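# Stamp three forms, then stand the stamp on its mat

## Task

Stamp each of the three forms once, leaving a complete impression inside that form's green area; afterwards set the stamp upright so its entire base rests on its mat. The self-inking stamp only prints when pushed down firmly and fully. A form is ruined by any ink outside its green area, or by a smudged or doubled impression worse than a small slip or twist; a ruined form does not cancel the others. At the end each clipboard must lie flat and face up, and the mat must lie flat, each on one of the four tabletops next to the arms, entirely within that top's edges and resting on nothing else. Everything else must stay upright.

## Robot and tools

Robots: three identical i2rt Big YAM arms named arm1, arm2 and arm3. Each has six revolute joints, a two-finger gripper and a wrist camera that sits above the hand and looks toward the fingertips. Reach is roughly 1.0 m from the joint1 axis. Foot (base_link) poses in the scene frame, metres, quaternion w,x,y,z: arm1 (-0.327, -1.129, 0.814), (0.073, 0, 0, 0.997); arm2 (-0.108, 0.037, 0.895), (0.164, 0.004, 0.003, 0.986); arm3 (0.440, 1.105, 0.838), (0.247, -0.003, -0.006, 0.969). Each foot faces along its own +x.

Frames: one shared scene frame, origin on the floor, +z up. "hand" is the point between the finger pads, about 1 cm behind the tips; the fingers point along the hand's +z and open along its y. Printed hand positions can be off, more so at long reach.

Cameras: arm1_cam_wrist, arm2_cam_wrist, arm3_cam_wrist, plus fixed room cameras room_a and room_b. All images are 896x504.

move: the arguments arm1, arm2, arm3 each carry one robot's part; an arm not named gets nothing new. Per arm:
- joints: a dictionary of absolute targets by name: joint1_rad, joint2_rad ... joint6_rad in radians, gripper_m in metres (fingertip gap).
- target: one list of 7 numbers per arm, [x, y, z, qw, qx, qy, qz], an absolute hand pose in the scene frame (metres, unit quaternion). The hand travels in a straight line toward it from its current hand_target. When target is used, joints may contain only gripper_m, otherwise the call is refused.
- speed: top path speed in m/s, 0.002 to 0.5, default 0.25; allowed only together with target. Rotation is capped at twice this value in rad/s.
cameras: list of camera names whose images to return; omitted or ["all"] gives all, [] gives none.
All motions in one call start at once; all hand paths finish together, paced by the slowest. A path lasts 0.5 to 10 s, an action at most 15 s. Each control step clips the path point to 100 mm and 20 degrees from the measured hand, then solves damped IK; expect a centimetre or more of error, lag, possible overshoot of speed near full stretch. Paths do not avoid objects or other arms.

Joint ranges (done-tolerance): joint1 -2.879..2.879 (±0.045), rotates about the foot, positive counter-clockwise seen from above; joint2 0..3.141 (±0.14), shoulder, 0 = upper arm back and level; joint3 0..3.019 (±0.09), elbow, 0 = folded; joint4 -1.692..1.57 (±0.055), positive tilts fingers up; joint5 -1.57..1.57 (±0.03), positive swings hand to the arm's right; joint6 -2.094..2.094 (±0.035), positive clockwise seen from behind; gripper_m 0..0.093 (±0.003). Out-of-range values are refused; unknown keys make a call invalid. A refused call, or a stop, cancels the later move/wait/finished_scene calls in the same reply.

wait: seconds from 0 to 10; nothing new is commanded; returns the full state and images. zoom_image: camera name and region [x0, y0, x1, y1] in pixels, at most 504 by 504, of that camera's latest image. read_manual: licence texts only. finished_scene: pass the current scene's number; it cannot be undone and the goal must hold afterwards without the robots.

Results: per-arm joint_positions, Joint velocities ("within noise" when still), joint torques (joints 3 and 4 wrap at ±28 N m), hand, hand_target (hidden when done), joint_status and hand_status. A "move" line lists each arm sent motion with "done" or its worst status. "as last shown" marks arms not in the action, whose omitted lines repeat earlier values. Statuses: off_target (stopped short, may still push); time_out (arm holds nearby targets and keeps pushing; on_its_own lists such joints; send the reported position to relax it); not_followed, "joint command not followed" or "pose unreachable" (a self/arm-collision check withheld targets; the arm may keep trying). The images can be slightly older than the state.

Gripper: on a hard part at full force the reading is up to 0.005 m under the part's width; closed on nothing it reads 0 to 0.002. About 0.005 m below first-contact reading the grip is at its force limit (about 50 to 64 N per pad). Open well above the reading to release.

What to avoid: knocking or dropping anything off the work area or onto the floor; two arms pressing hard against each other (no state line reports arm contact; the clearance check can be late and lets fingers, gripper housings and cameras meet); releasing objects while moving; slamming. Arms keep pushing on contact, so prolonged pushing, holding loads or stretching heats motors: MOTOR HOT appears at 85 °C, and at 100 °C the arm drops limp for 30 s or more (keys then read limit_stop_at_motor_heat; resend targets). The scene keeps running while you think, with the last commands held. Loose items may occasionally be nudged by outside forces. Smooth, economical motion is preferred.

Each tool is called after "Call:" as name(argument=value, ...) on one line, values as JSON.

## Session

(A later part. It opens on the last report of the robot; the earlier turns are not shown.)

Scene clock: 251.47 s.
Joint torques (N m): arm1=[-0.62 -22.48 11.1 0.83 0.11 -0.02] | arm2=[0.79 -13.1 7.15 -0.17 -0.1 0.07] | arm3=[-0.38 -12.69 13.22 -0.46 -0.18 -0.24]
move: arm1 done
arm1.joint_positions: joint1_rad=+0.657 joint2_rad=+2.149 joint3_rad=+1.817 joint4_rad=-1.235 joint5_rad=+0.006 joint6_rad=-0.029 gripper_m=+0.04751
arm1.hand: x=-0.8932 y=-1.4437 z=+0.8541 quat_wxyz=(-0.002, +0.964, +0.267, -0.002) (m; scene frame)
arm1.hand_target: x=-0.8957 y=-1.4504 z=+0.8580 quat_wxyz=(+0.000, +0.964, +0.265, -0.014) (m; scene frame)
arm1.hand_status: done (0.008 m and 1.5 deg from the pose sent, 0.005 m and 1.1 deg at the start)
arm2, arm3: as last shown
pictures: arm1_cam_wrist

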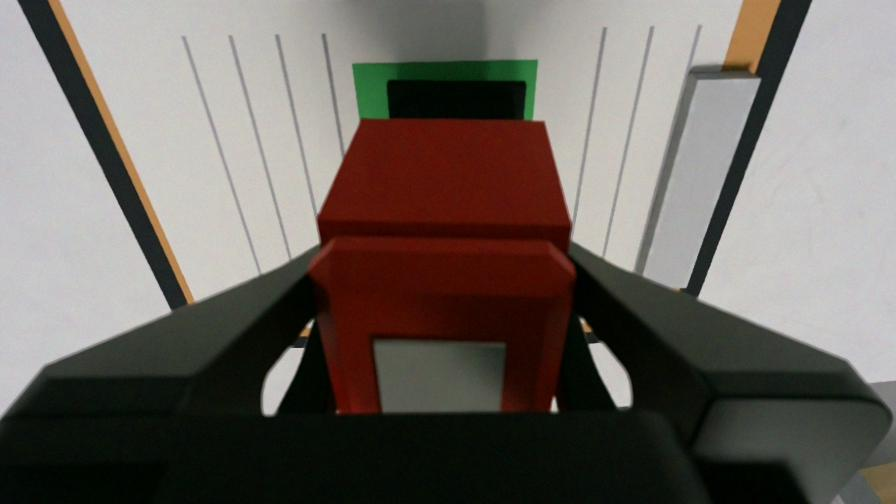

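Call:
move(arm1={"target":[-0.883,-1.4525,0.858,0,-0.964,-0.2647,0.010],"speed":0.05}, cameras=["arm1_cam_wrist"])

Scene clock: 252.90 s.
Joint torques (N m): arm1=[-0.44 -23.77 10.84 0.76 0.05 -0.04] | arm2=[1.03 -13.57 6.95 -0.16 -0.08 0.06] | arm3=[-0.21 -12.51 13.26 -0.43 -0.2 -0.23]
move: arm1 off_target
arm1.joint_positions: joint1_rad=+0.667 joint2_rad=+2.143 joint3_rad=+1.782 joint4_rad=-1.229 joint5_rad=+0.007 joint6_rad=-0.011 gripper_m=+0.04751
arm1.hand: x=-0.8805 y=-1.4435 z=+0.8449 quat_wxyz=(-0.006, +0.965, +0.262, +0.009) (m; scene frame)
arm1.hand_target: x=-0.8830 y=-1.4523 z=+0.8582 quat_wxyz=(-0.001, +0.965, +0.262, -0.010) (m; scene frame)
arm1.hand_status: off_target (0.016 m and 2.3 deg from the pose sent, 0.014 m and 0.9 deg at the start)
arm2, arm3: as last shown
pictures: arm1_cam_wrist

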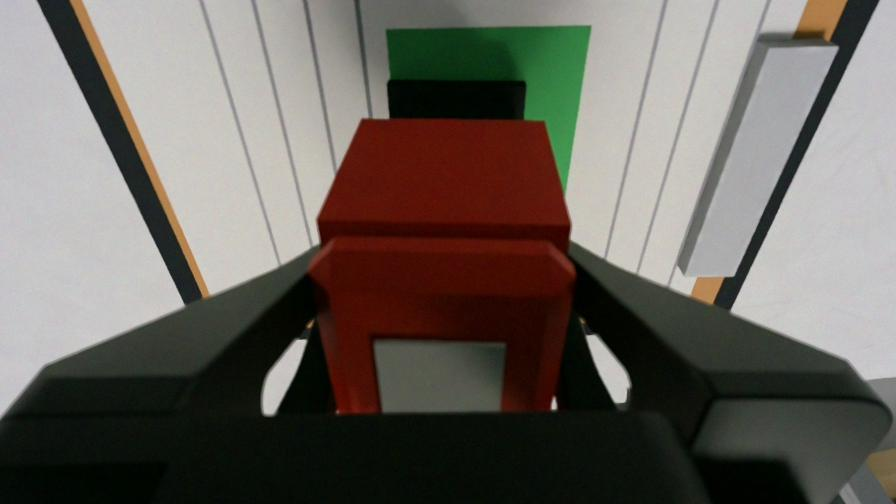

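Call:
move(arm1={"target":[-0.896,-1.4480,0.866,0,-0.964,-0.2647,0.015],"speed":0.05}, cameras=["arm1_cam_wrist"])

Scene clock: 254.00 s.
Joint torques (N m): arm1=[-1.14 -22.95 14.22 0.1 0.06 -0.2] | arm2=[0.91 -13.45 7.02 -0.17 -0.1 0.06] | arm3=[-0.56 -12.45 13.12 -0.4 -0.17 -0.22]
move: arm1 off_target
arm1.joint_positions: joint1_rad=+0.667 joint2_rad=+2.143 joint3_rad=+1.782 joint4_rad=-1.229 joint5_rad=+0.006 joint6_rad=-0.011 gripper_m=+0.04751
arm1.hand: x=-0.8801 y=-1.4442 z=+0.8449 quat_wxyz=(-0.005, +0.965, +0.263, +0.009) (m; scene frame)
arm1.hand_target: x=-0.8951 y=-1.4478 z=+0.8662 quat_wxyz=(+0.001, +0.964, +0.264, -0.015) (m; scene frame)
arm1.hand_status: off_target (0.027 m and 2.8 deg from the pose sent, 0.027 m and 2.8 deg at the start)
arm2, arm3: as last shown
pictures: arm1_cam_wrist

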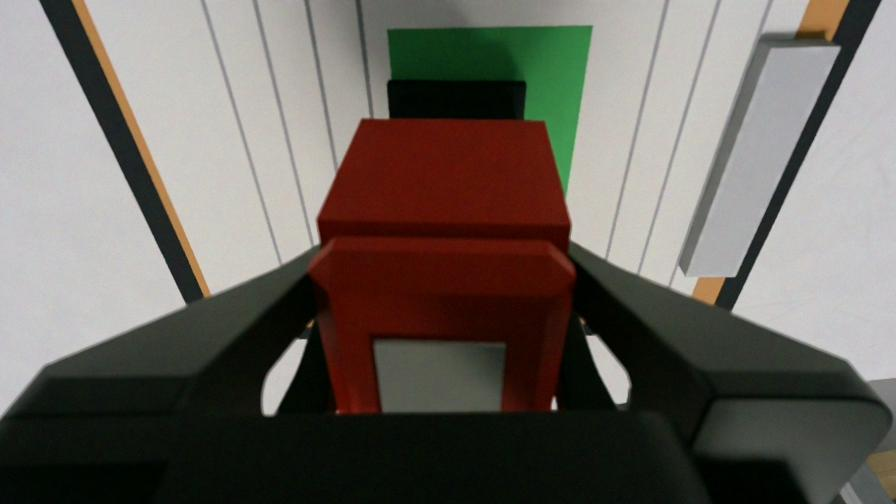

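Call:
move(arm1={"target":[-0.900,-1.4450,0.878,0,-0.964,-0.2647,0.018],"speed":0.05}, cameras=["arm1_cam_wrist"])

Scene clock: 255.03 s.
Joint torques (N m): arm1=[-1.67 -23.82 15.54 -0.58 0.17 -0.21] | arm2=[1.26 -14.1 7.06 -0.05 -0.08 0.04] | arm3=[-0.09 -12.57 13.24 -0.43 -0.2 -0.24]
move: arm1 off_target
arm1.joint_positions: joint1_rad=+0.664 joint2_rad=+2.143 joint3_rad=+1.782 joint4_rad=-1.229 joint5_rad=+0.006 joint6_rad=-0.012 gripper_m=+0.04751
arm1.hand: x=-0.8811 y=-1.4425 z=+0.8449 quat_wxyz=(-0.005, +0.965, +0.262, +0.009) (m; scene frame)
arm1.hand_target: x=-0.8987 y=-1.4442 z=+0.8780 quat_wxyz=(+0.000, +0.965, +0.262, -0.018) (m; scene frame)
arm1.hand_status: off_target (0.038 m and 3.2 deg from the pose sent, 0.039 m and 3.2 deg at the start)
arm2, arm3: as last shown
pictures: arm1_cam_wrist

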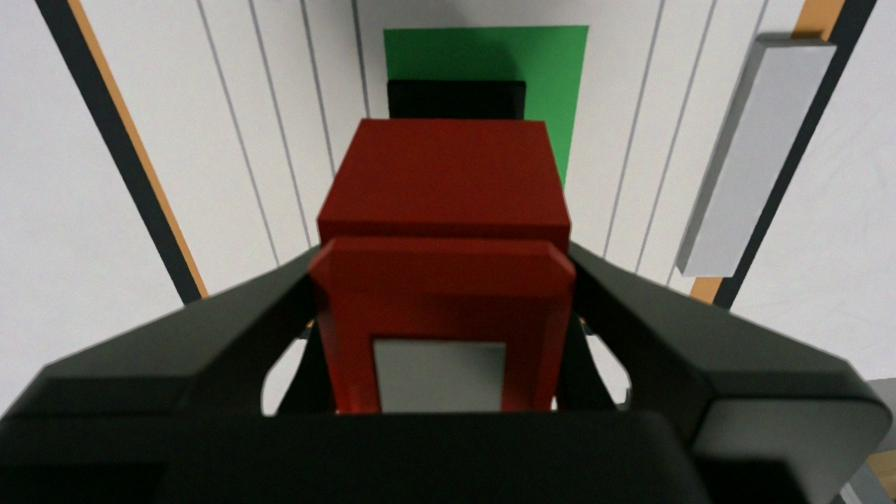

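Call:
move(arm1={"target":[-0.902,-1.446,0.905,0,-0.964,-0.2647,0.02],"speed":0.08}, cameras=[])

Call:
move(arm1={"target":[-0.900,-1.449,0.862,0,-0.964,-0.2647,0.02],"speed":0.06}, cameras=["arm1_cam_wrist"])

Scene clock: 256.27 s.
move: arm1 off_target
arm1.hand_status: off_target (0.033 m and 2.7 deg from the pose sent, 0.064 m and 3.4 deg at the start)
pictures: none

Scene clock: 257.63 s.
Joint torques (N m): arm1=[-1.49 -20.01 11.3 0.9 0.17 -0.17] | arm2=[0.79 -13.04 7.1 -0.01 -0.07 0.07] | arm3=[-0.56 -12.57 13.2 -0.42 -0.18 -0.22]
move: arm1 off_target
arm1.joint_positions: joint1_rad=+0.664 joint2_rad=+2.119 joint3_rad=+1.822 joint4_rad=-1.234 joint5_rad=+0.006 joint6_rad=-0.017 gripper_m=+0.04751
arm1.hand: x=-0.8948 y=-1.4503 z=+0.8746 quat_wxyz=(+0.002, +0.964, +0.264, -0.020) (m; scene frame)
arm1.hand_target: x=-0.8996 y=-1.4488 z=+0.8620 quat_wxyz=(+0.000, +0.964, +0.265, -0.020) (m; scene frame)
arm1.hand_status: off_target (0.014 m and 0.3 deg from the pose sent, 0.021 m and 2.7 deg at the start)
arm2.joint_positions: joint1_rad=-0.007 joint2_rad=+1.484 joint3_rad=+1.597 joint4_rad=-1.653 joint5_rad=-0.005 joint6_rad=+0.053 gripper_m=+0.08497
arm2.hand: x=-0.5244 y=+0.1846 z=+1.2094 quat_wxyz=(+0.004, +0.981, -0.193, -0.020) (m; scene frame)
arm3.joint_positions: joint1_rad=-0.305 joint2_rad=+1.474 joint3_rad=+1.685 joint4_rad=-1.705 joint5_rad=+0.000 joint6_rad=-0.636 gripper_m=+0.07994
arm3.hand: x=+0.1284 y=+1.4230 z=+1.1879 quat_wxyz=(-0.031, +0.996, -0.084, -0.025) (m; scene frame)
pictures: arm1_cam_wrist

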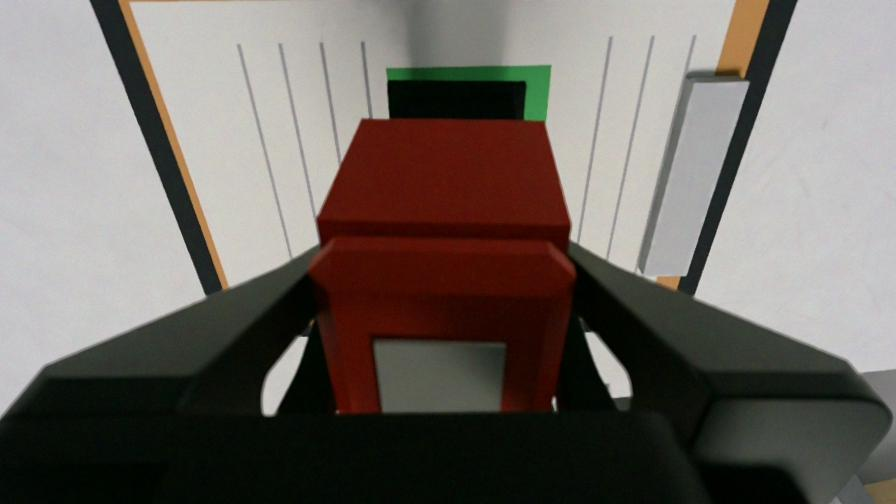

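Call:
move(arm1={"target":[-0.893,-1.439,0.862,0,-0.964,-0.2647,0.008],"speed":0.06}, cameras=["arm1_cam_wrist"])

Scene clock: 258.73 s.
Joint torques (N m): arm1=[-1.96 -21.01 11.14 0.35 -0.02 -0.22] | arm2=[1.08 -13.16 6.99 -0.14 -0.02 0.06] | arm3=[-0.38 -12.57 13.23 -0.42 -0.2 -0.24]
move: arm1 done
arm1.joint_positions: joint1_rad=+0.660 joint2_rad=+2.119 joint3_rad=+1.800 joint4_rad=-1.234 joint5_rad=+0.006 joint6_rad=-0.022 gripper_m=+0.04751
arm1.hand: x=-0.8891 y=-1.4440 z=+0.8662 quat_wxyz=(-0.001, +0.964, +0.264, -0.009) (m; scene frame)
arm1.hand_target: x=-0.8929 y=-1.4389 z=+0.8621 quat_wxyz=(+0.000, +0.964, +0.265, -0.008) (m; scene frame)
arm1.hand_status: done (0.008 m and 0.1 deg from the pose sent, 0.017 m and 1.4 deg at the start)
arm2, arm3: as last shown
pictures: arm1_cam_wrist

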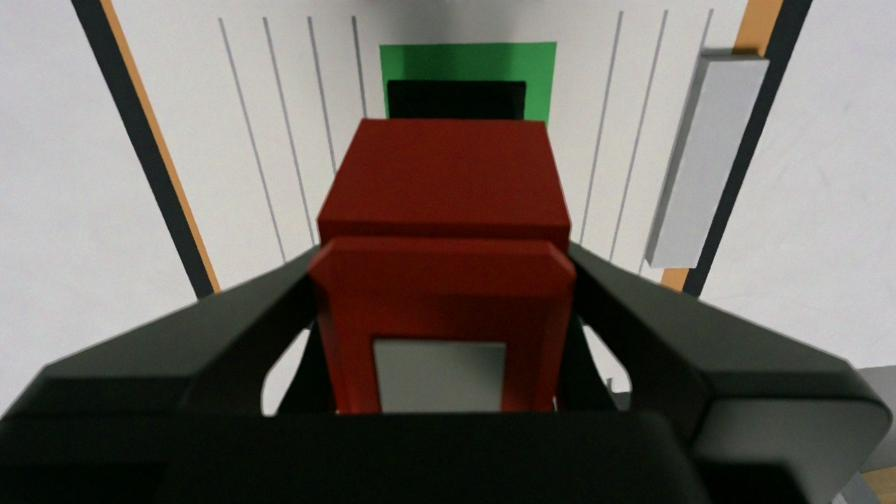

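Call:
move(arm1={"target":[-0.893,-1.432,0.846,0,-0.964,-0.2647,0.004],"speed":0.05}, cameras=["arm1_cam_wrist"])

Scene clock: 260.37 s.
Joint torques (N m): arm1=[-2.02 -19.96 10.99 0.8 -0.09 -0.21] | arm2=[0.15 -12.45 7.1 0.05 -0.05 0.06] | arm3=[-0.44 -12.28 13.23 -0.5 -0.19 -0.24]
move: arm1 off_target
arm1.joint_positions: joint1_rad=+0.648 joint2_rad=+2.119 joint3_rad=+1.774 joint4_rad=-1.218 joint5_rad=+0.006 joint6_rad=-0.031 gripper_m=+0.04751
arm1.hand: x=-0.8878 y=-1.4346 z=+0.8570 quat_wxyz=(-0.002, +0.965, +0.263, -0.004) (m; scene frame)
arm1.hand_target: x=-0.8926 y=-1.4319 z=+0.8461 quat_wxyz=(+0.000, +0.964, +0.264, -0.004) (m; scene frame)
arm1.hand_status: off_target (0.012 m and 0.3 deg from the pose sent, 0.024 m and 0.6 deg at the start)
arm2, arm3: as last shown
pictures: arm1_cam_wrist

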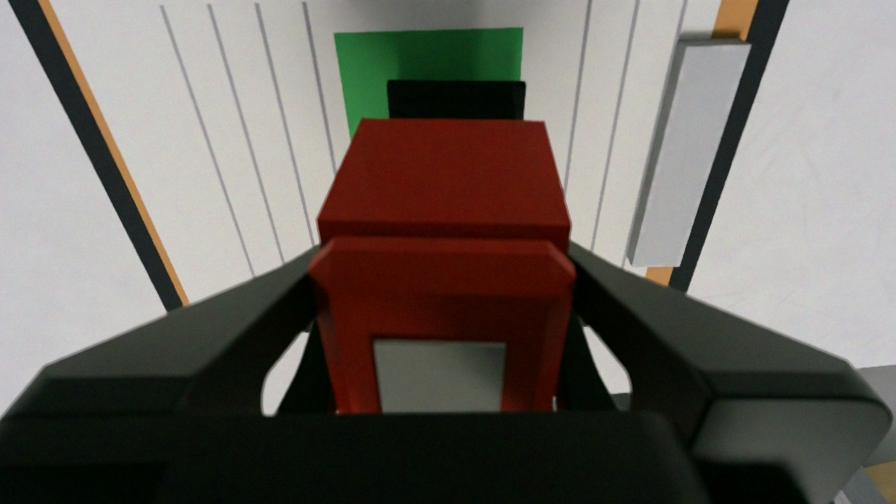

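Call:
move(arm1={"target":[-0.890,-1.449,0.850,0,-0.964,-0.2647,0.004],"speed":0.05}, cameras=["arm1_cam_wrist"])

Scene clock: 262.10 s.
Joint torques (N m): arm1=[-0.44 -19.6 13.65 0.13 -0.09 -0.03] | arm2=[1.2 -13.51 7.06 -0.34 -0.03 0.03] | arm3=[-0.32 -12.81 13.2 -0.47 -0.19 -0.25]
move: arm1 off_target
arm1.joint_positions: joint1_rad=+0.657 joint2_rad=+2.125 joint3_rad=+1.774 joint4_rad=-1.218 joint5_rad=+0.006 joint6_rad=-0.031 gripper_m=+0.04751
arm1.hand: x=-0.8846 y=-1.4392 z=+0.8534 quat_wxyz=(-0.003, +0.964, +0.267, -0.001) (m; scene frame)
arm1.hand_target: x=-0.8896 y=-1.4488 z=+0.8499 quat_wxyz=(+0.000, +0.964, +0.267, -0.004) (m; scene frame)
arm1.hand_status: off_target (0.012 m and 0.5 deg from the pose sent, 0.016 m and 0.3 deg at the start)
arm2, arm3: as last shown
pictures: arm1_cam_wrist

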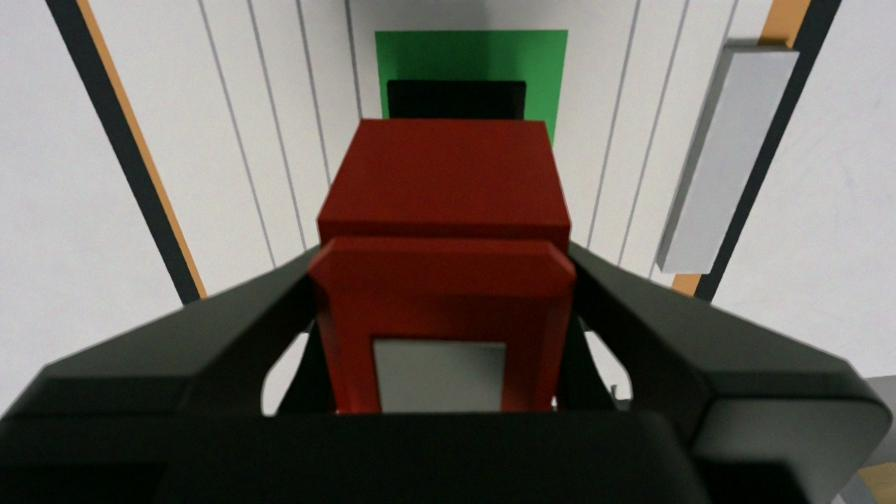

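Call:
move(arm1={"target":[-0.889,-1.447,0.82,0,-0.964,-0.2647,0.002],"speed":0.06}, cameras=["arm1_cam_wrist"])

Call:
move(arm1={"target":[-0.883,-1.443,0.785,0,-0.964,-0.2647,0],"speed":0.06}, cameras=["arm1_cam_wrist"])

Call:
move(arm1={"target":[-0.876,-1.438,0.745,0,-0.964,-0.2647,-0.005],"speed":0.06}, cameras=["arm1_cam_wrist"])

Call:
move(arm1={"target":[-0.870,-1.434,0.715,0,-0.964,-0.2647,-0.005],"speed":0.06}, cameras=["arm1_cam_wrist"])

Scene clock: 263.27 s.
move: arm1 off_target
arm1.hand_status: off_target (0.023 m and 0.8 deg from the pose sent, 0.035 m and 0.4 deg at the start)
pictures: arm1_cam_wrist

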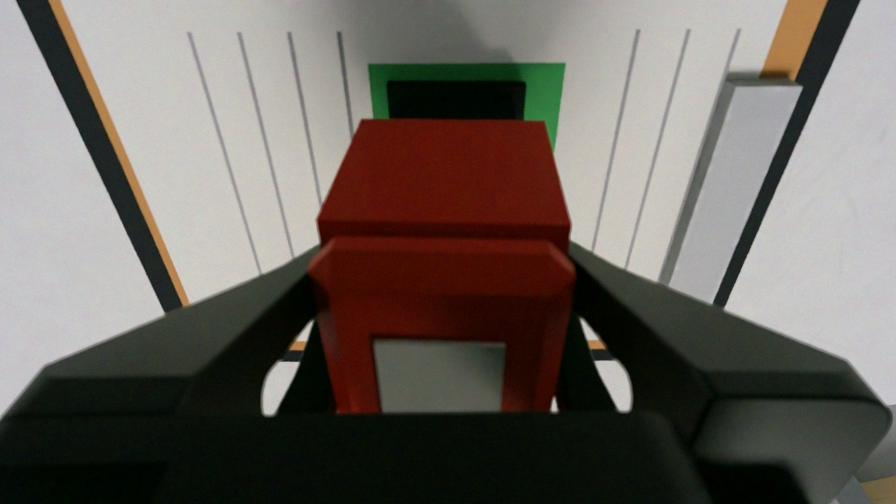

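Scene clock: 264.37 s.
move: arm1 off_target
arm1.hand_status: off_target (0.043 m and 2.3 deg from the pose sent, 0.058 m and 1.0 deg at the start)
pictures: arm1_cam_wrist

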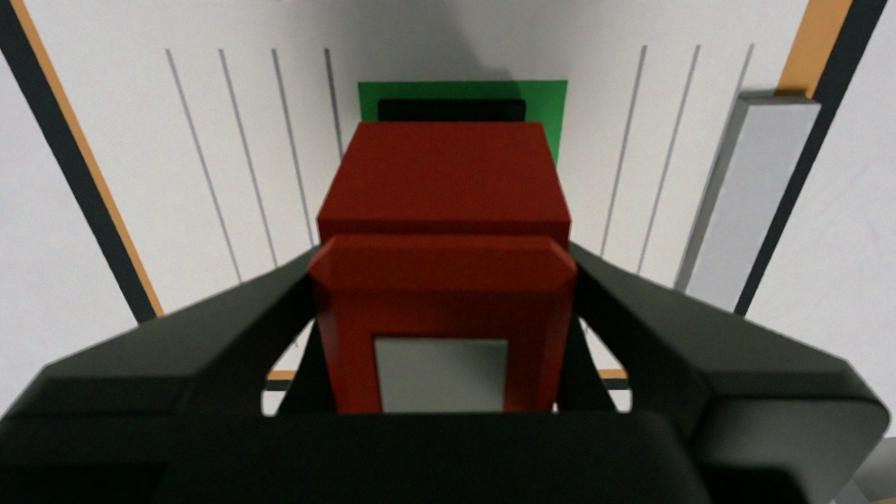

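Scene clock: 265.57 s.
move: arm1 off_target
arm1.hand_status: off_target (0.069 m and 4.3 deg from the pose sent, 0.084 m and 2.9 deg at the start)
pictures: arm1_cam_wrist

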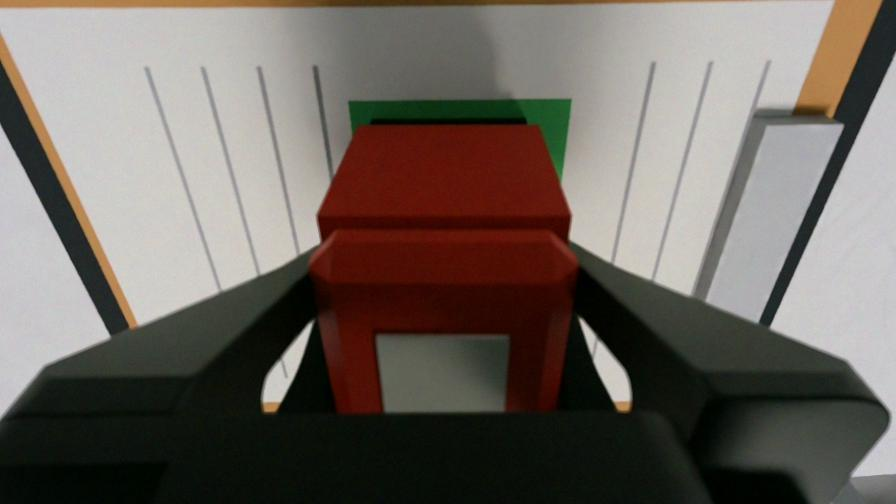

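Scene clock: 266.67 s.
Joint torques (N m): arm1=[-1.03 -10.7 5.86 2.36 0.04 -0.02] | arm2=[0.97 -13.51 7.04 -0.08 -0.04 0.06] | arm3=[-0.32 -12.63 13.23 -0.43 -0.18 -0.23]
move: arm1 off_target
arm1.joint_positions: joint1_rad=+0.657 joint2_rad=+2.123 joint3_rad=+1.646 joint4_rad=-0.990 joint5_rad=-0.002 joint6_rad=-0.034 gripper_m=+0.04751
arm1.hand: x=-0.8885 y=-1.4429 z=+0.8113 quat_wxyz=(+0.013, +0.962, +0.269, -0.050) (m; scene frame)
arm1.hand_target: x=-0.8614 y=-1.4290 z=+0.7238 quat_wxyz=(+0.000, +0.964, +0.265, +0.006) (m; scene frame)
arm1.hand_status: off_target (0.099 m and 6.5 deg from the pose sent, 0.100 m and 4.3 deg at the start)
arm2.joint_positions: joint1_rad=-0.007 joint2_rad=+1.484 joint3_rad=+1.597 joint4_rad=-1.653 joint5_rad=-0.005 joint6_rad=+0.053 gripper_m=+0.08497
arm2.hand: x=-0.5244 y=+0.1846 z=+1.2094 quat_wxyz=(+0.004, +0.981, -0.193, -0.020) (m; scene frame)
arm3.joint_positions: joint1_rad=-0.305 joint2_rad=+1.474 joint3_rad=+1.685 joint4_rad=-1.705 joint5_rad=+0.000 joint6_rad=-0.636 gripper_m=+0.07994
arm3.hand: x=+0.1284 y=+1.4230 z=+1.1879 quat_wxyz=(-0.031, +0.996, -0.084, -0.025) (m; scene frame)
pictures: arm1_cam_wrist

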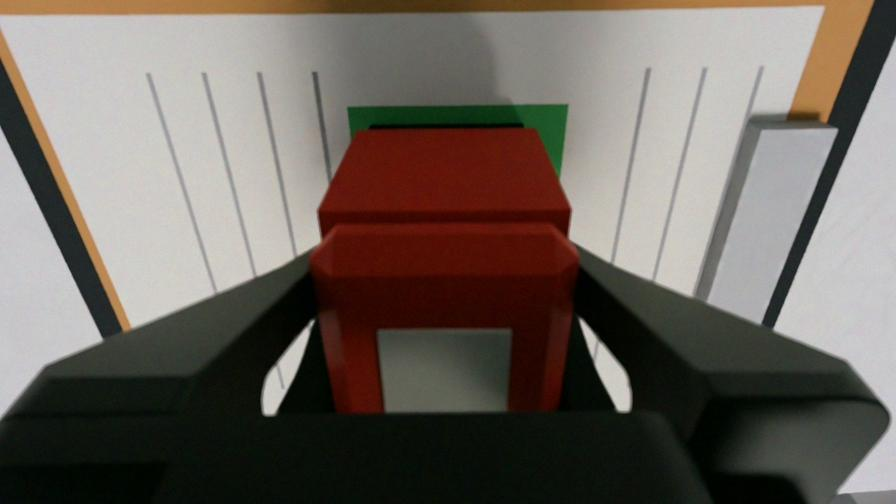

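Call:
move(arm1={"target":[-0.880,-1.440,0.79,0,-0.964,-0.2647,0],"speed":0.08}, cameras=[])

Call:
move(arm1={"target":[-0.886,-1.443,0.89,0,-0.964,-0.2647,0.01],"speed":0.1}, cameras=[])

Call:
move(arm1={"target":[-0.76,-1.36,1.0,0,-0.964,-0.2647,0],"speed":0.2}, cameras=["arm1_cam_wrist","room_b"])

Call:
zoom_image(camera="room_b", region=[490, 300, 590, 370])

Scene clock: 268.27 s.
move: arm1 off_target
arm1.hand_status: off_target (0.041 m and 4.8 deg from the pose sent, 0.023 m and 6.0 deg at the start)
pictures: none

Scene clock: 270.00 s.
move: arm1 off_target
arm1.hand_status: off_target (0.034 m and 2.9 deg from the pose sent, 0.061 m and 3.7 deg at the start)
pictures: none

Scene clock: 271.80 s.
Joint torques (N m): arm1=[-1.67 -15.09 11.55 -0.5 0.06 -0.2] | arm2=[0.79 -13.22 7.04 -0.12 -0.14 0.03] | arm3=[-0.44 -12.63 13.19 -0.42 -0.18 -0.24]
move: arm1 done
arm1.joint_positions: joint1_rad=+0.649 joint2_rad=+1.647 joint3_rad=+1.448 joint4_rad=-1.363 joint5_rad=+0.000 joint6_rad=-0.032 gripper_m=+0.04751
arm1.hand: x=-0.7615 y=-1.3668 z=+0.9957 quat_wxyz=(+0.001, +0.964, +0.264, -0.005) (m; scene frame)
arm1.hand_target: x=-0.7600 y=-1.3602 z=+1.0000 quat_wxyz=(+0.000, +0.964, +0.264, +0.000) (m; scene frame)
arm1.hand_status: done (0.008 m and 0.6 deg from the pose sent, 0.193 m and 1.8 deg at the start)
arm2.joint_positions: joint1_rad=-0.007 joint2_rad=+1.484 joint3_rad=+1.597 joint4_rad=-1.653 joint5_rad=-0.005 joint6_rad=+0.053 gripper_m=+0.08497
arm2.hand: x=-0.5244 y=+0.1846 z=+1.2094 quat_wxyz=(+0.004, +0.981, -0.193, -0.020) (m; scene frame)
arm3.joint_positions: joint1_rad=-0.305 joint2_rad=+1.474 joint3_rad=+1.685 joint4_rad=-1.705 joint5_rad=+0.000 joint6_rad=-0.636 gripper_m=+0.07994
arm3.hand: x=+0.1284 y=+1.4230 z=+1.1879 quat_wxyz=(-0.031, +0.996, -0.084, -0.025) (m; scene frame)
pictures: arm1_cam_wrist, room_b

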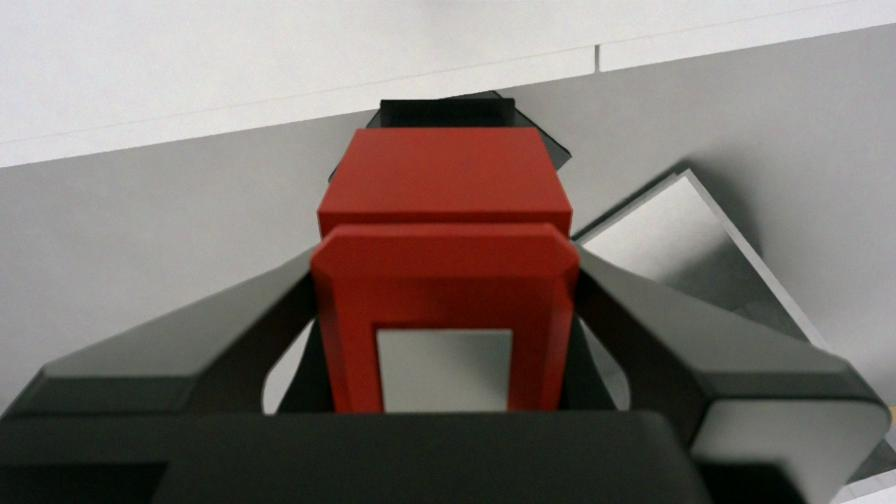

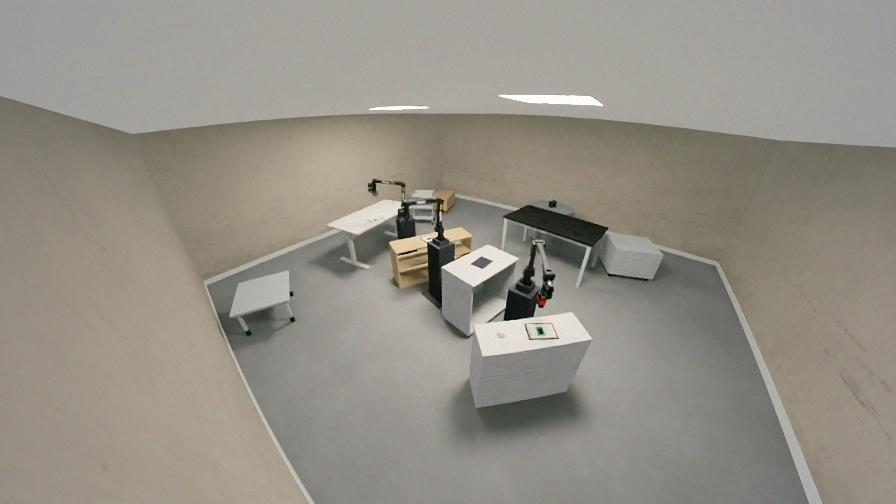

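Scaled by 5.040 from the camera's 896x504 image, which has a finer 1280x720 frame.

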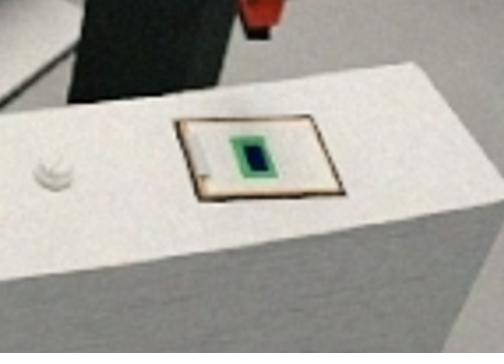

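Call:
move(arm1={"joints":{"joint1_rad":-0.5}}, cameras=[])

Call:
move(arm1={"joints":{"joint1_rad":-1.65}}, cameras=[])

Call:
move(arm1={"target":[-0.170,-0.545,0.96,0,-0.662,0.749,0],"speed":0.15}, cameras=["arm1_cam_wrist"])

Scene clock: 273.93 s.
move: arm1 done
arm1.joint_status: all done
pictures: none

Scene clock: 275.93 s.
move: arm1 done
arm1.joint_status: all done
pictures: none

Scene clock: 277.70 s.
Joint torques (N m): arm1=[-1.49 -17.44 16.39 -0.47 -0.01 -0.23] | arm2=[0.67 -13.8 7.06 -0.31 -0.07 0.03] | arm3=[-0.38 -12.69 13.16 -0.32 -0.19 -0.23]
move: arm1 off_target
arm1.joint_positions: joint1_rad=-1.680 joint2_rad=+1.936 joint3_rad=+1.732 joint4_rad=-1.383 joint5_rad=+0.012 joint6_rad=-0.127 gripper_m=+0.04758
arm1.hand: x=-0.1756 y=-0.5577 z=+0.9508 quat_wxyz=(+0.003, +0.660, -0.751, +0.009) (m; scene frame)
arm1.hand_target: x=-0.1683 y=-0.5461 z=+0.9599 quat_wxyz=(-0.004, +0.662, -0.750, +0.004) (m; scene frame)
arm1.hand_status: off_target (0.017 m and 1.2 deg from the pose sent, 0.116 m and 4.8 deg at the start)
arm2.joint_positions: joint1_rad=-0.007 joint2_rad=+1.484 joint3_rad=+1.597 joint4_rad=-1.653 joint5_rad=-0.005 joint6_rad=+0.053 gripper_m=+0.08497
arm2.hand: x=-0.5244 y=+0.1846 z=+1.2094 quat_wxyz=(+0.004, +0.981, -0.193, -0.020) (m; scene frame)
arm3.joint_positions: joint1_rad=-0.305 joint2_rad=+1.474 joint3_rad=+1.685 joint4_rad=-1.705 joint5_rad=+0.000 joint6_rad=-0.636 gripper_m=+0.07994
arm3.hand: x=+0.1284 y=+1.4230 z=+1.1879 quat_wxyz=(-0.031, +0.996, -0.084, -0.025) (m; scene frame)
pictures: arm1_cam_wrist

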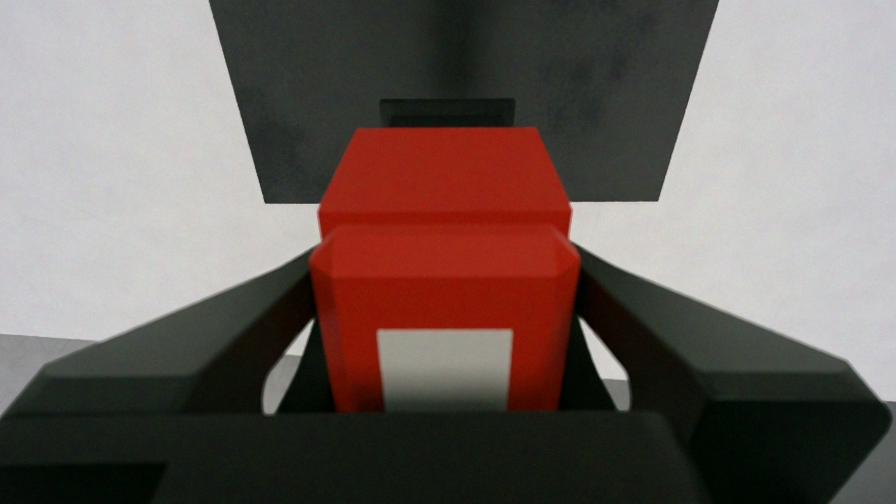

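Call:
move(arm1={"target":[-0.168,-0.535,0.90,0,-0.661,0.750,0.025],"speed":0.1}, cameras=["arm1_cam_wrist"])

Scene clock: 279.07 s.
Joint torques (N m): arm1=[-1.9 -18.55 11.7 0.8 -0.18 -0.21] | arm2=[0.73 -13.27 7.13 -0.16 -0.08 0.04] | arm3=[-0.32 -12.86 13.26 -0.44 -0.2 -0.24]
move: arm1 done
arm1.joint_positions: joint1_rad=-1.688 joint2_rad=+1.991 joint3_rad=+1.698 joint4_rad=-1.260 joint5_rad=-0.036 joint6_rad=-0.137 gripper_m=+0.04758
arm1.hand: x=-0.1745 y=-0.5396 z=+0.9064 quat_wxyz=(+0.002, +0.661, -0.750, -0.020) (m; scene frame)
arm1.hand_target: x=-0.1679 y=-0.5353 z=+0.9000 quat_wxyz=(+0.000, +0.661, -0.750, -0.024) (m; scene frame)
arm1.hand_status: done (0.010 m and 0.7 deg from the pose sent, 0.056 m and 3.9 deg at the start)
arm2, arm3: as last shown
pictures: arm1_cam_wrist

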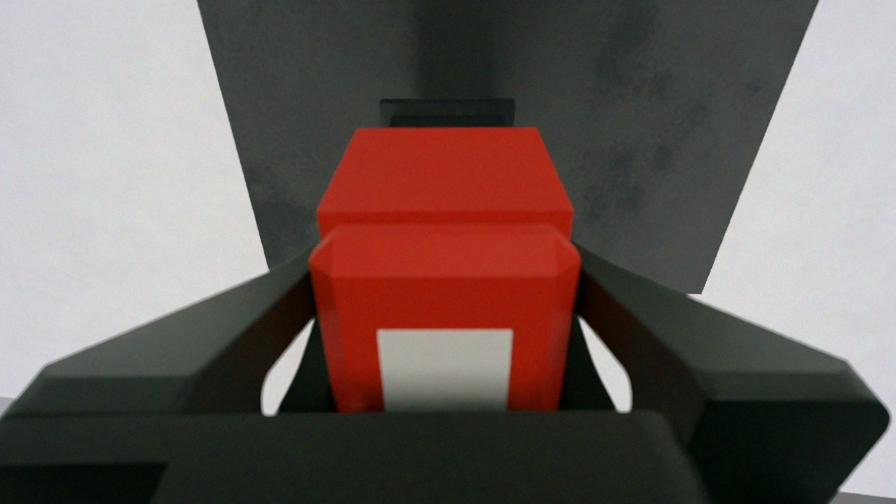

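Call:
move(arm1={"target":[-0.166,-0.535,0.868,0,-0.661,0.750,0.03],"speed":0.06}, cameras=["arm1_cam_wrist"])

Call:
move(arm1={"target":[-0.166,-0.535,0.857,0,-0.661,0.750,0.03],"speed":0.04}, cameras=["arm1_cam_wrist"])

Scene clock: 280.33 s.
move: arm1 off_target
arm1.hand_status: off_target (0.012 m and 0.3 deg from the pose sent, 0.040 m and 1.2 deg at the start)
pictures: arm1_cam_wrist

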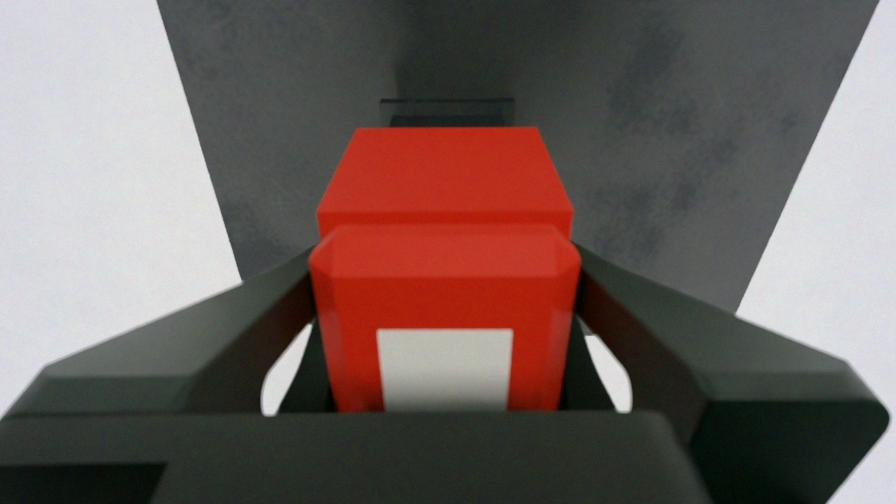

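Scene clock: 281.37 s.
Joint torques (N m): arm1=[-1.96 -18.2 11 0.92 -0.16 -0.21] | arm2=[0.97 -13.63 6.99 -0.25 -0.07 0.06] | arm3=[-0.56 -12.63 13.33 -0.47 -0.17 -0.26]
move: arm1 off_target
arm1.joint_positions: joint1_rad=-1.694 joint2_rad=+2.022 joint3_rad=+1.644 joint4_rad=-1.159 joint5_rad=-0.046 joint6_rad=-0.141 gripper_m=+0.04758
arm1.hand: x=-0.1721 y=-0.5372 z=+0.8689 quat_wxyz=(-0.001, +0.661, -0.750, -0.029) (m; scene frame)
arm1.hand_target: x=-0.1660 y=-0.5353 z=+0.8572 quat_wxyz=(+0.000, +0.661, -0.750, -0.030) (m; scene frame)
arm1.hand_status: off_target (0.014 m and 0.2 deg from the pose sent, 0.021 m and 0.3 deg at the start)
arm2.joint_positions: joint1_rad=-0.007 joint2_rad=+1.484 joint3_rad=+1.597 joint4_rad=-1.653 joint5_rad=-0.005 joint6_rad=+0.053 gripper_m=+0.08497
arm2.hand: x=-0.5244 y=+0.1846 z=+1.2094 quat_wxyz=(+0.004, +0.981, -0.193, -0.020) (m; scene frame)
arm3.joint_positions: joint1_rad=-0.305 joint2_rad=+1.474 joint3_rad=+1.685 joint4_rad=-1.705 joint5_rad=+0.000 joint6_rad=-0.636 gripper_m=+0.07994
arm3.hand: x=+0.1284 y=+1.4230 z=+1.1879 quat_wxyz=(-0.031, +0.996, -0.084, -0.025) (m; scene frame)
pictures: arm1_cam_wrist

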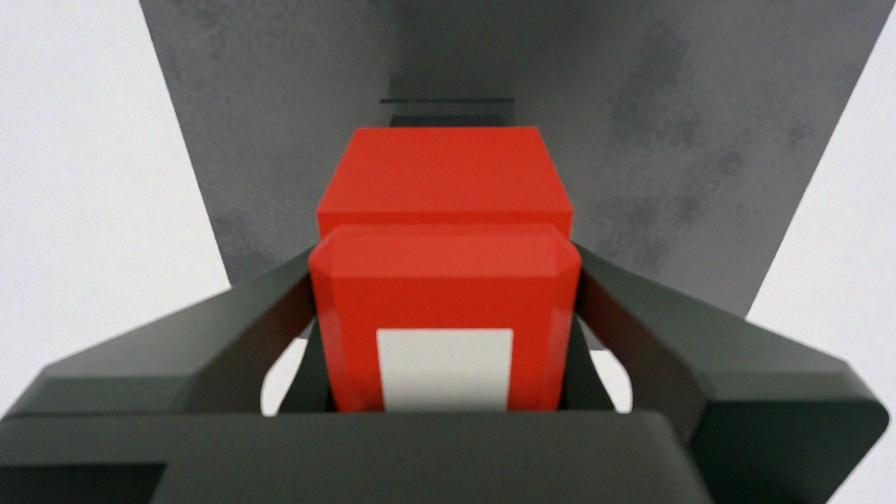

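Call:
move(arm1={"target":[-0.166,-0.536,0.846,0,-0.661,0.750,0.03],"speed":0.04}, cameras=["arm1_cam_wrist"])

Call:
move(arm1={"joints":{"gripper_m":0.085}}, cameras=["arm1_cam_wrist"])

Call:
move(arm1={"target":[-0.166,-0.540,1.0,0,-0.661,0.750,0.02],"speed":0.1}, cameras=["arm1_cam_wrist"])

Call:
move(arm1={"target":[-0.19,-0.655,1.19,-0.264,0.561,-0.760,-0.195],"speed":0.2}, cameras=["arm1_cam_wrist"])

Scene clock: 282.47 s.
move: arm1 off_target
arm1.hand_status: off_target (0.016 m and 0.3 deg from the pose sent, 0.024 m and 0.2 deg at the start)
pictures: arm1_cam_wrist

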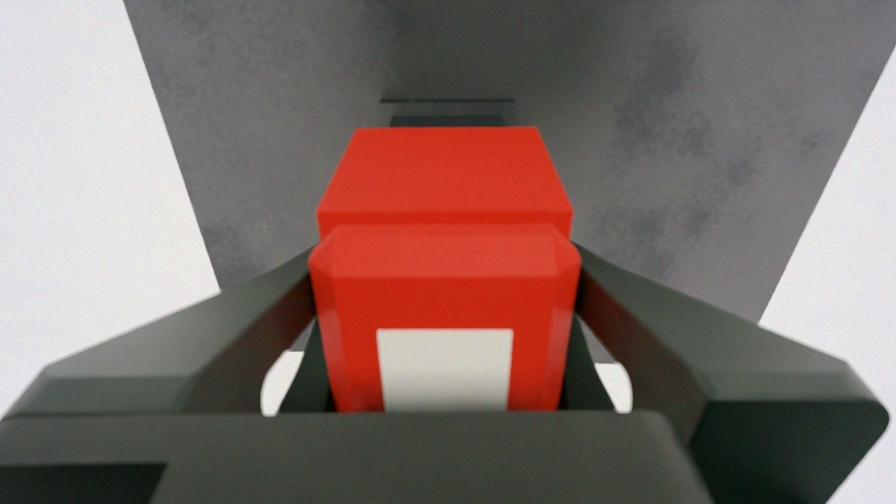

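Scene clock: 283.13 s.
move: arm1 done
arm1.joint_status: all done
pictures: arm1_cam_wrist

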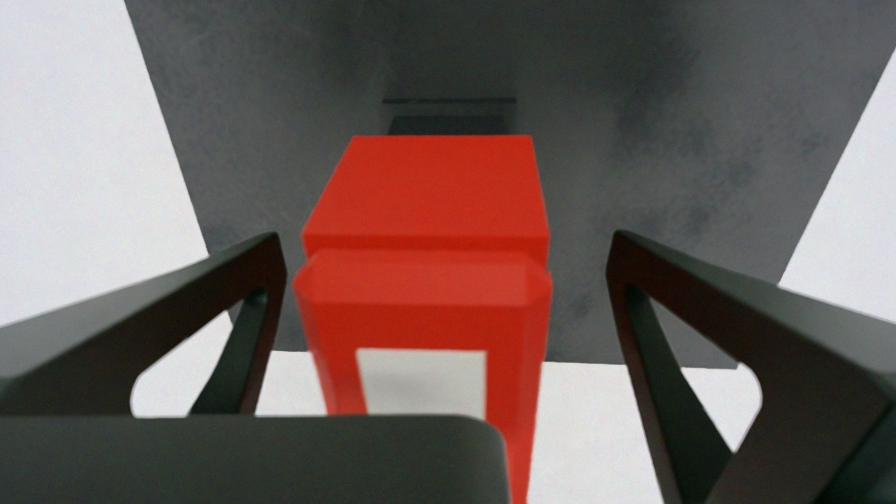

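Scene clock: 285.43 s.
move: arm1 off_target
arm1.hand_status: off_target (0.023 m and 1.9 deg from the pose sent, 0.140 m and 1.1 deg at the start)
pictures: arm1_cam_wrist

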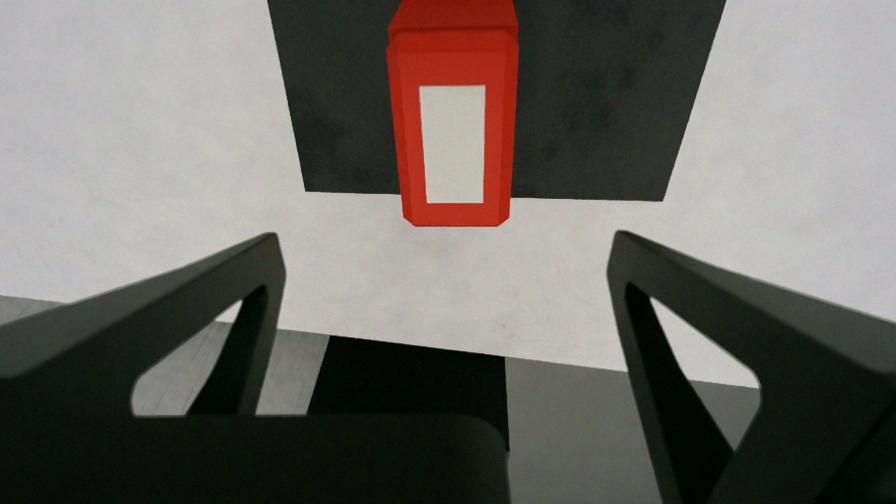

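Scene clock: 287.97 s.
Joint torques (N m): arm1=[-1.55 -8.41 12.52 2.17 0.21 -0.02] | arm2=[0.91 -13.1 7.04 -0.2 -0.09 0.07] | arm3=[-0.5 -12.57 13.3 -0.47 -0.17 -0.21]
move: arm1 off_target
arm1.joint_positions: joint1_rad=-1.697 joint2_rad=+1.240 joint3_rad=+1.394 joint4_rad=-1.079 joint5_rad=-0.006 joint6_rad=-0.002 gripper_m=+0.08489
arm1.hand: x=-0.1966 y=-0.6579 z=+1.1869 quat_wxyz=(-0.251, +0.575, -0.754, -0.194) (m; scene frame)
arm1.hand_target: x=-0.1917 y=-0.6544 z=+1.1888 quat_wxyz=(-0.260, +0.566, -0.757, -0.199) (m; scene frame)
arm1.hand_status: off_target (0.008 m and 2.2 deg from the pose sent, 0.236 m and 40.1 deg at the start)
arm2.joint_positions: joint1_rad=-0.007 joint2_rad=+1.484 joint3_rad=+1.597 joint4_rad=-1.653 joint5_rad=-0.005 joint6_rad=+0.053 gripper_m=+0.08497
arm2.hand: x=-0.5244 y=+0.1846 z=+1.2094 quat_wxyz=(+0.004, +0.981, -0.193, -0.020) (m; scene frame)
arm3.joint_positions: joint1_rad=-0.305 joint2_rad=+1.474 joint3_rad=+1.685 joint4_rad=-1.705 joint5_rad=+0.000 joint6_rad=-0.636 gripper_m=+0.07994
arm3.hand: x=+0.1284 y=+1.4230 z=+1.1879 quat_wxyz=(-0.031, +0.996, -0.084, -0.025) (m; scene frame)
pictures: arm1_cam_wrist

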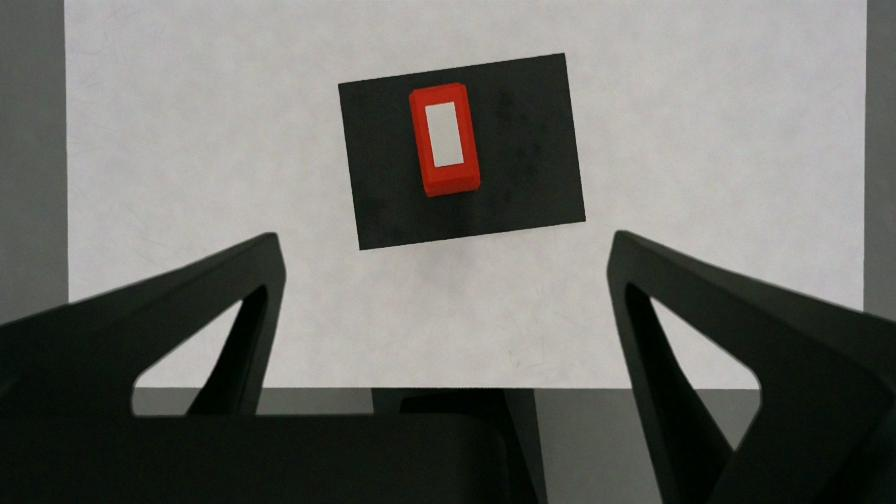

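Call:
move(arm1={"joints":{"joint1_rad":0.75}}, cameras=["arm1_cam_wrist"])

Call:
zoom_image(camera="arm1_cam_wrist", region=[320, 0, 760, 300])

Scene clock: 290.83 s.
Joint torques (N m): arm1=[-1.55 -8.41 12.55 2.03 0.18 -0.04] | arm2=[0.97 -13.45 7.01 -0.39 -0.08 0.11] | arm3=[-0.56 -12.57 13.24 -0.44 -0.2 -0.25]
move: arm1 done
arm1.joint_positions: joint1_rad=+0.756 joint2_rad=+1.240 joint3_rad=+1.394 joint4_rad=-1.074 joint5_rad=+0.007 joint6_rad=+0.001 gripper_m=+0.08490
arm1.joint_status: all done
arm1.hand: x=-0.7297 y=-1.4074 z=+1.1878 quat_wxyz=(+0.093, +0.904, +0.283, -0.306) (m; scene frame)
arm2, arm3: as last shown
pictures: arm1_cam_wrist

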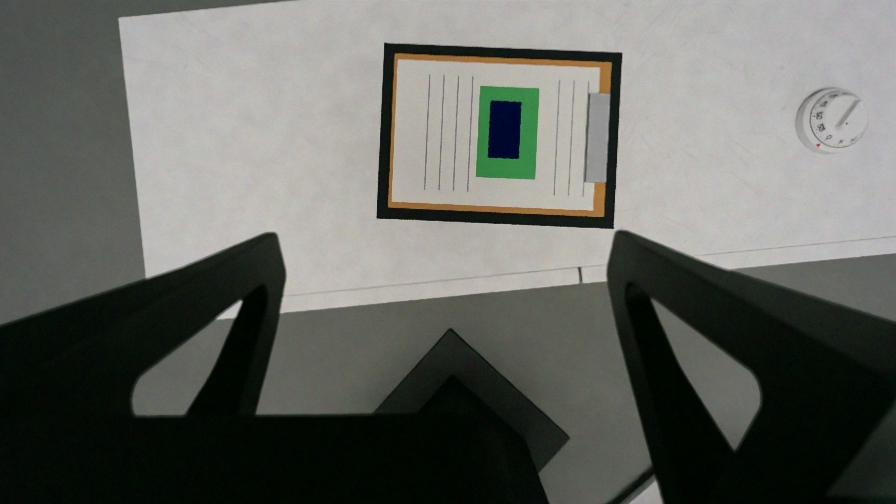

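Scaled by 1.145 from the camera's 896x504 image, which has a finer 1280x720 frame.

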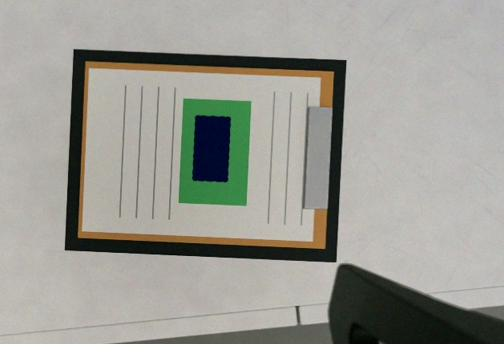

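Complete and inside. All done.

Call:
finished_scene(scene=1)

The scene is finished: the task was done.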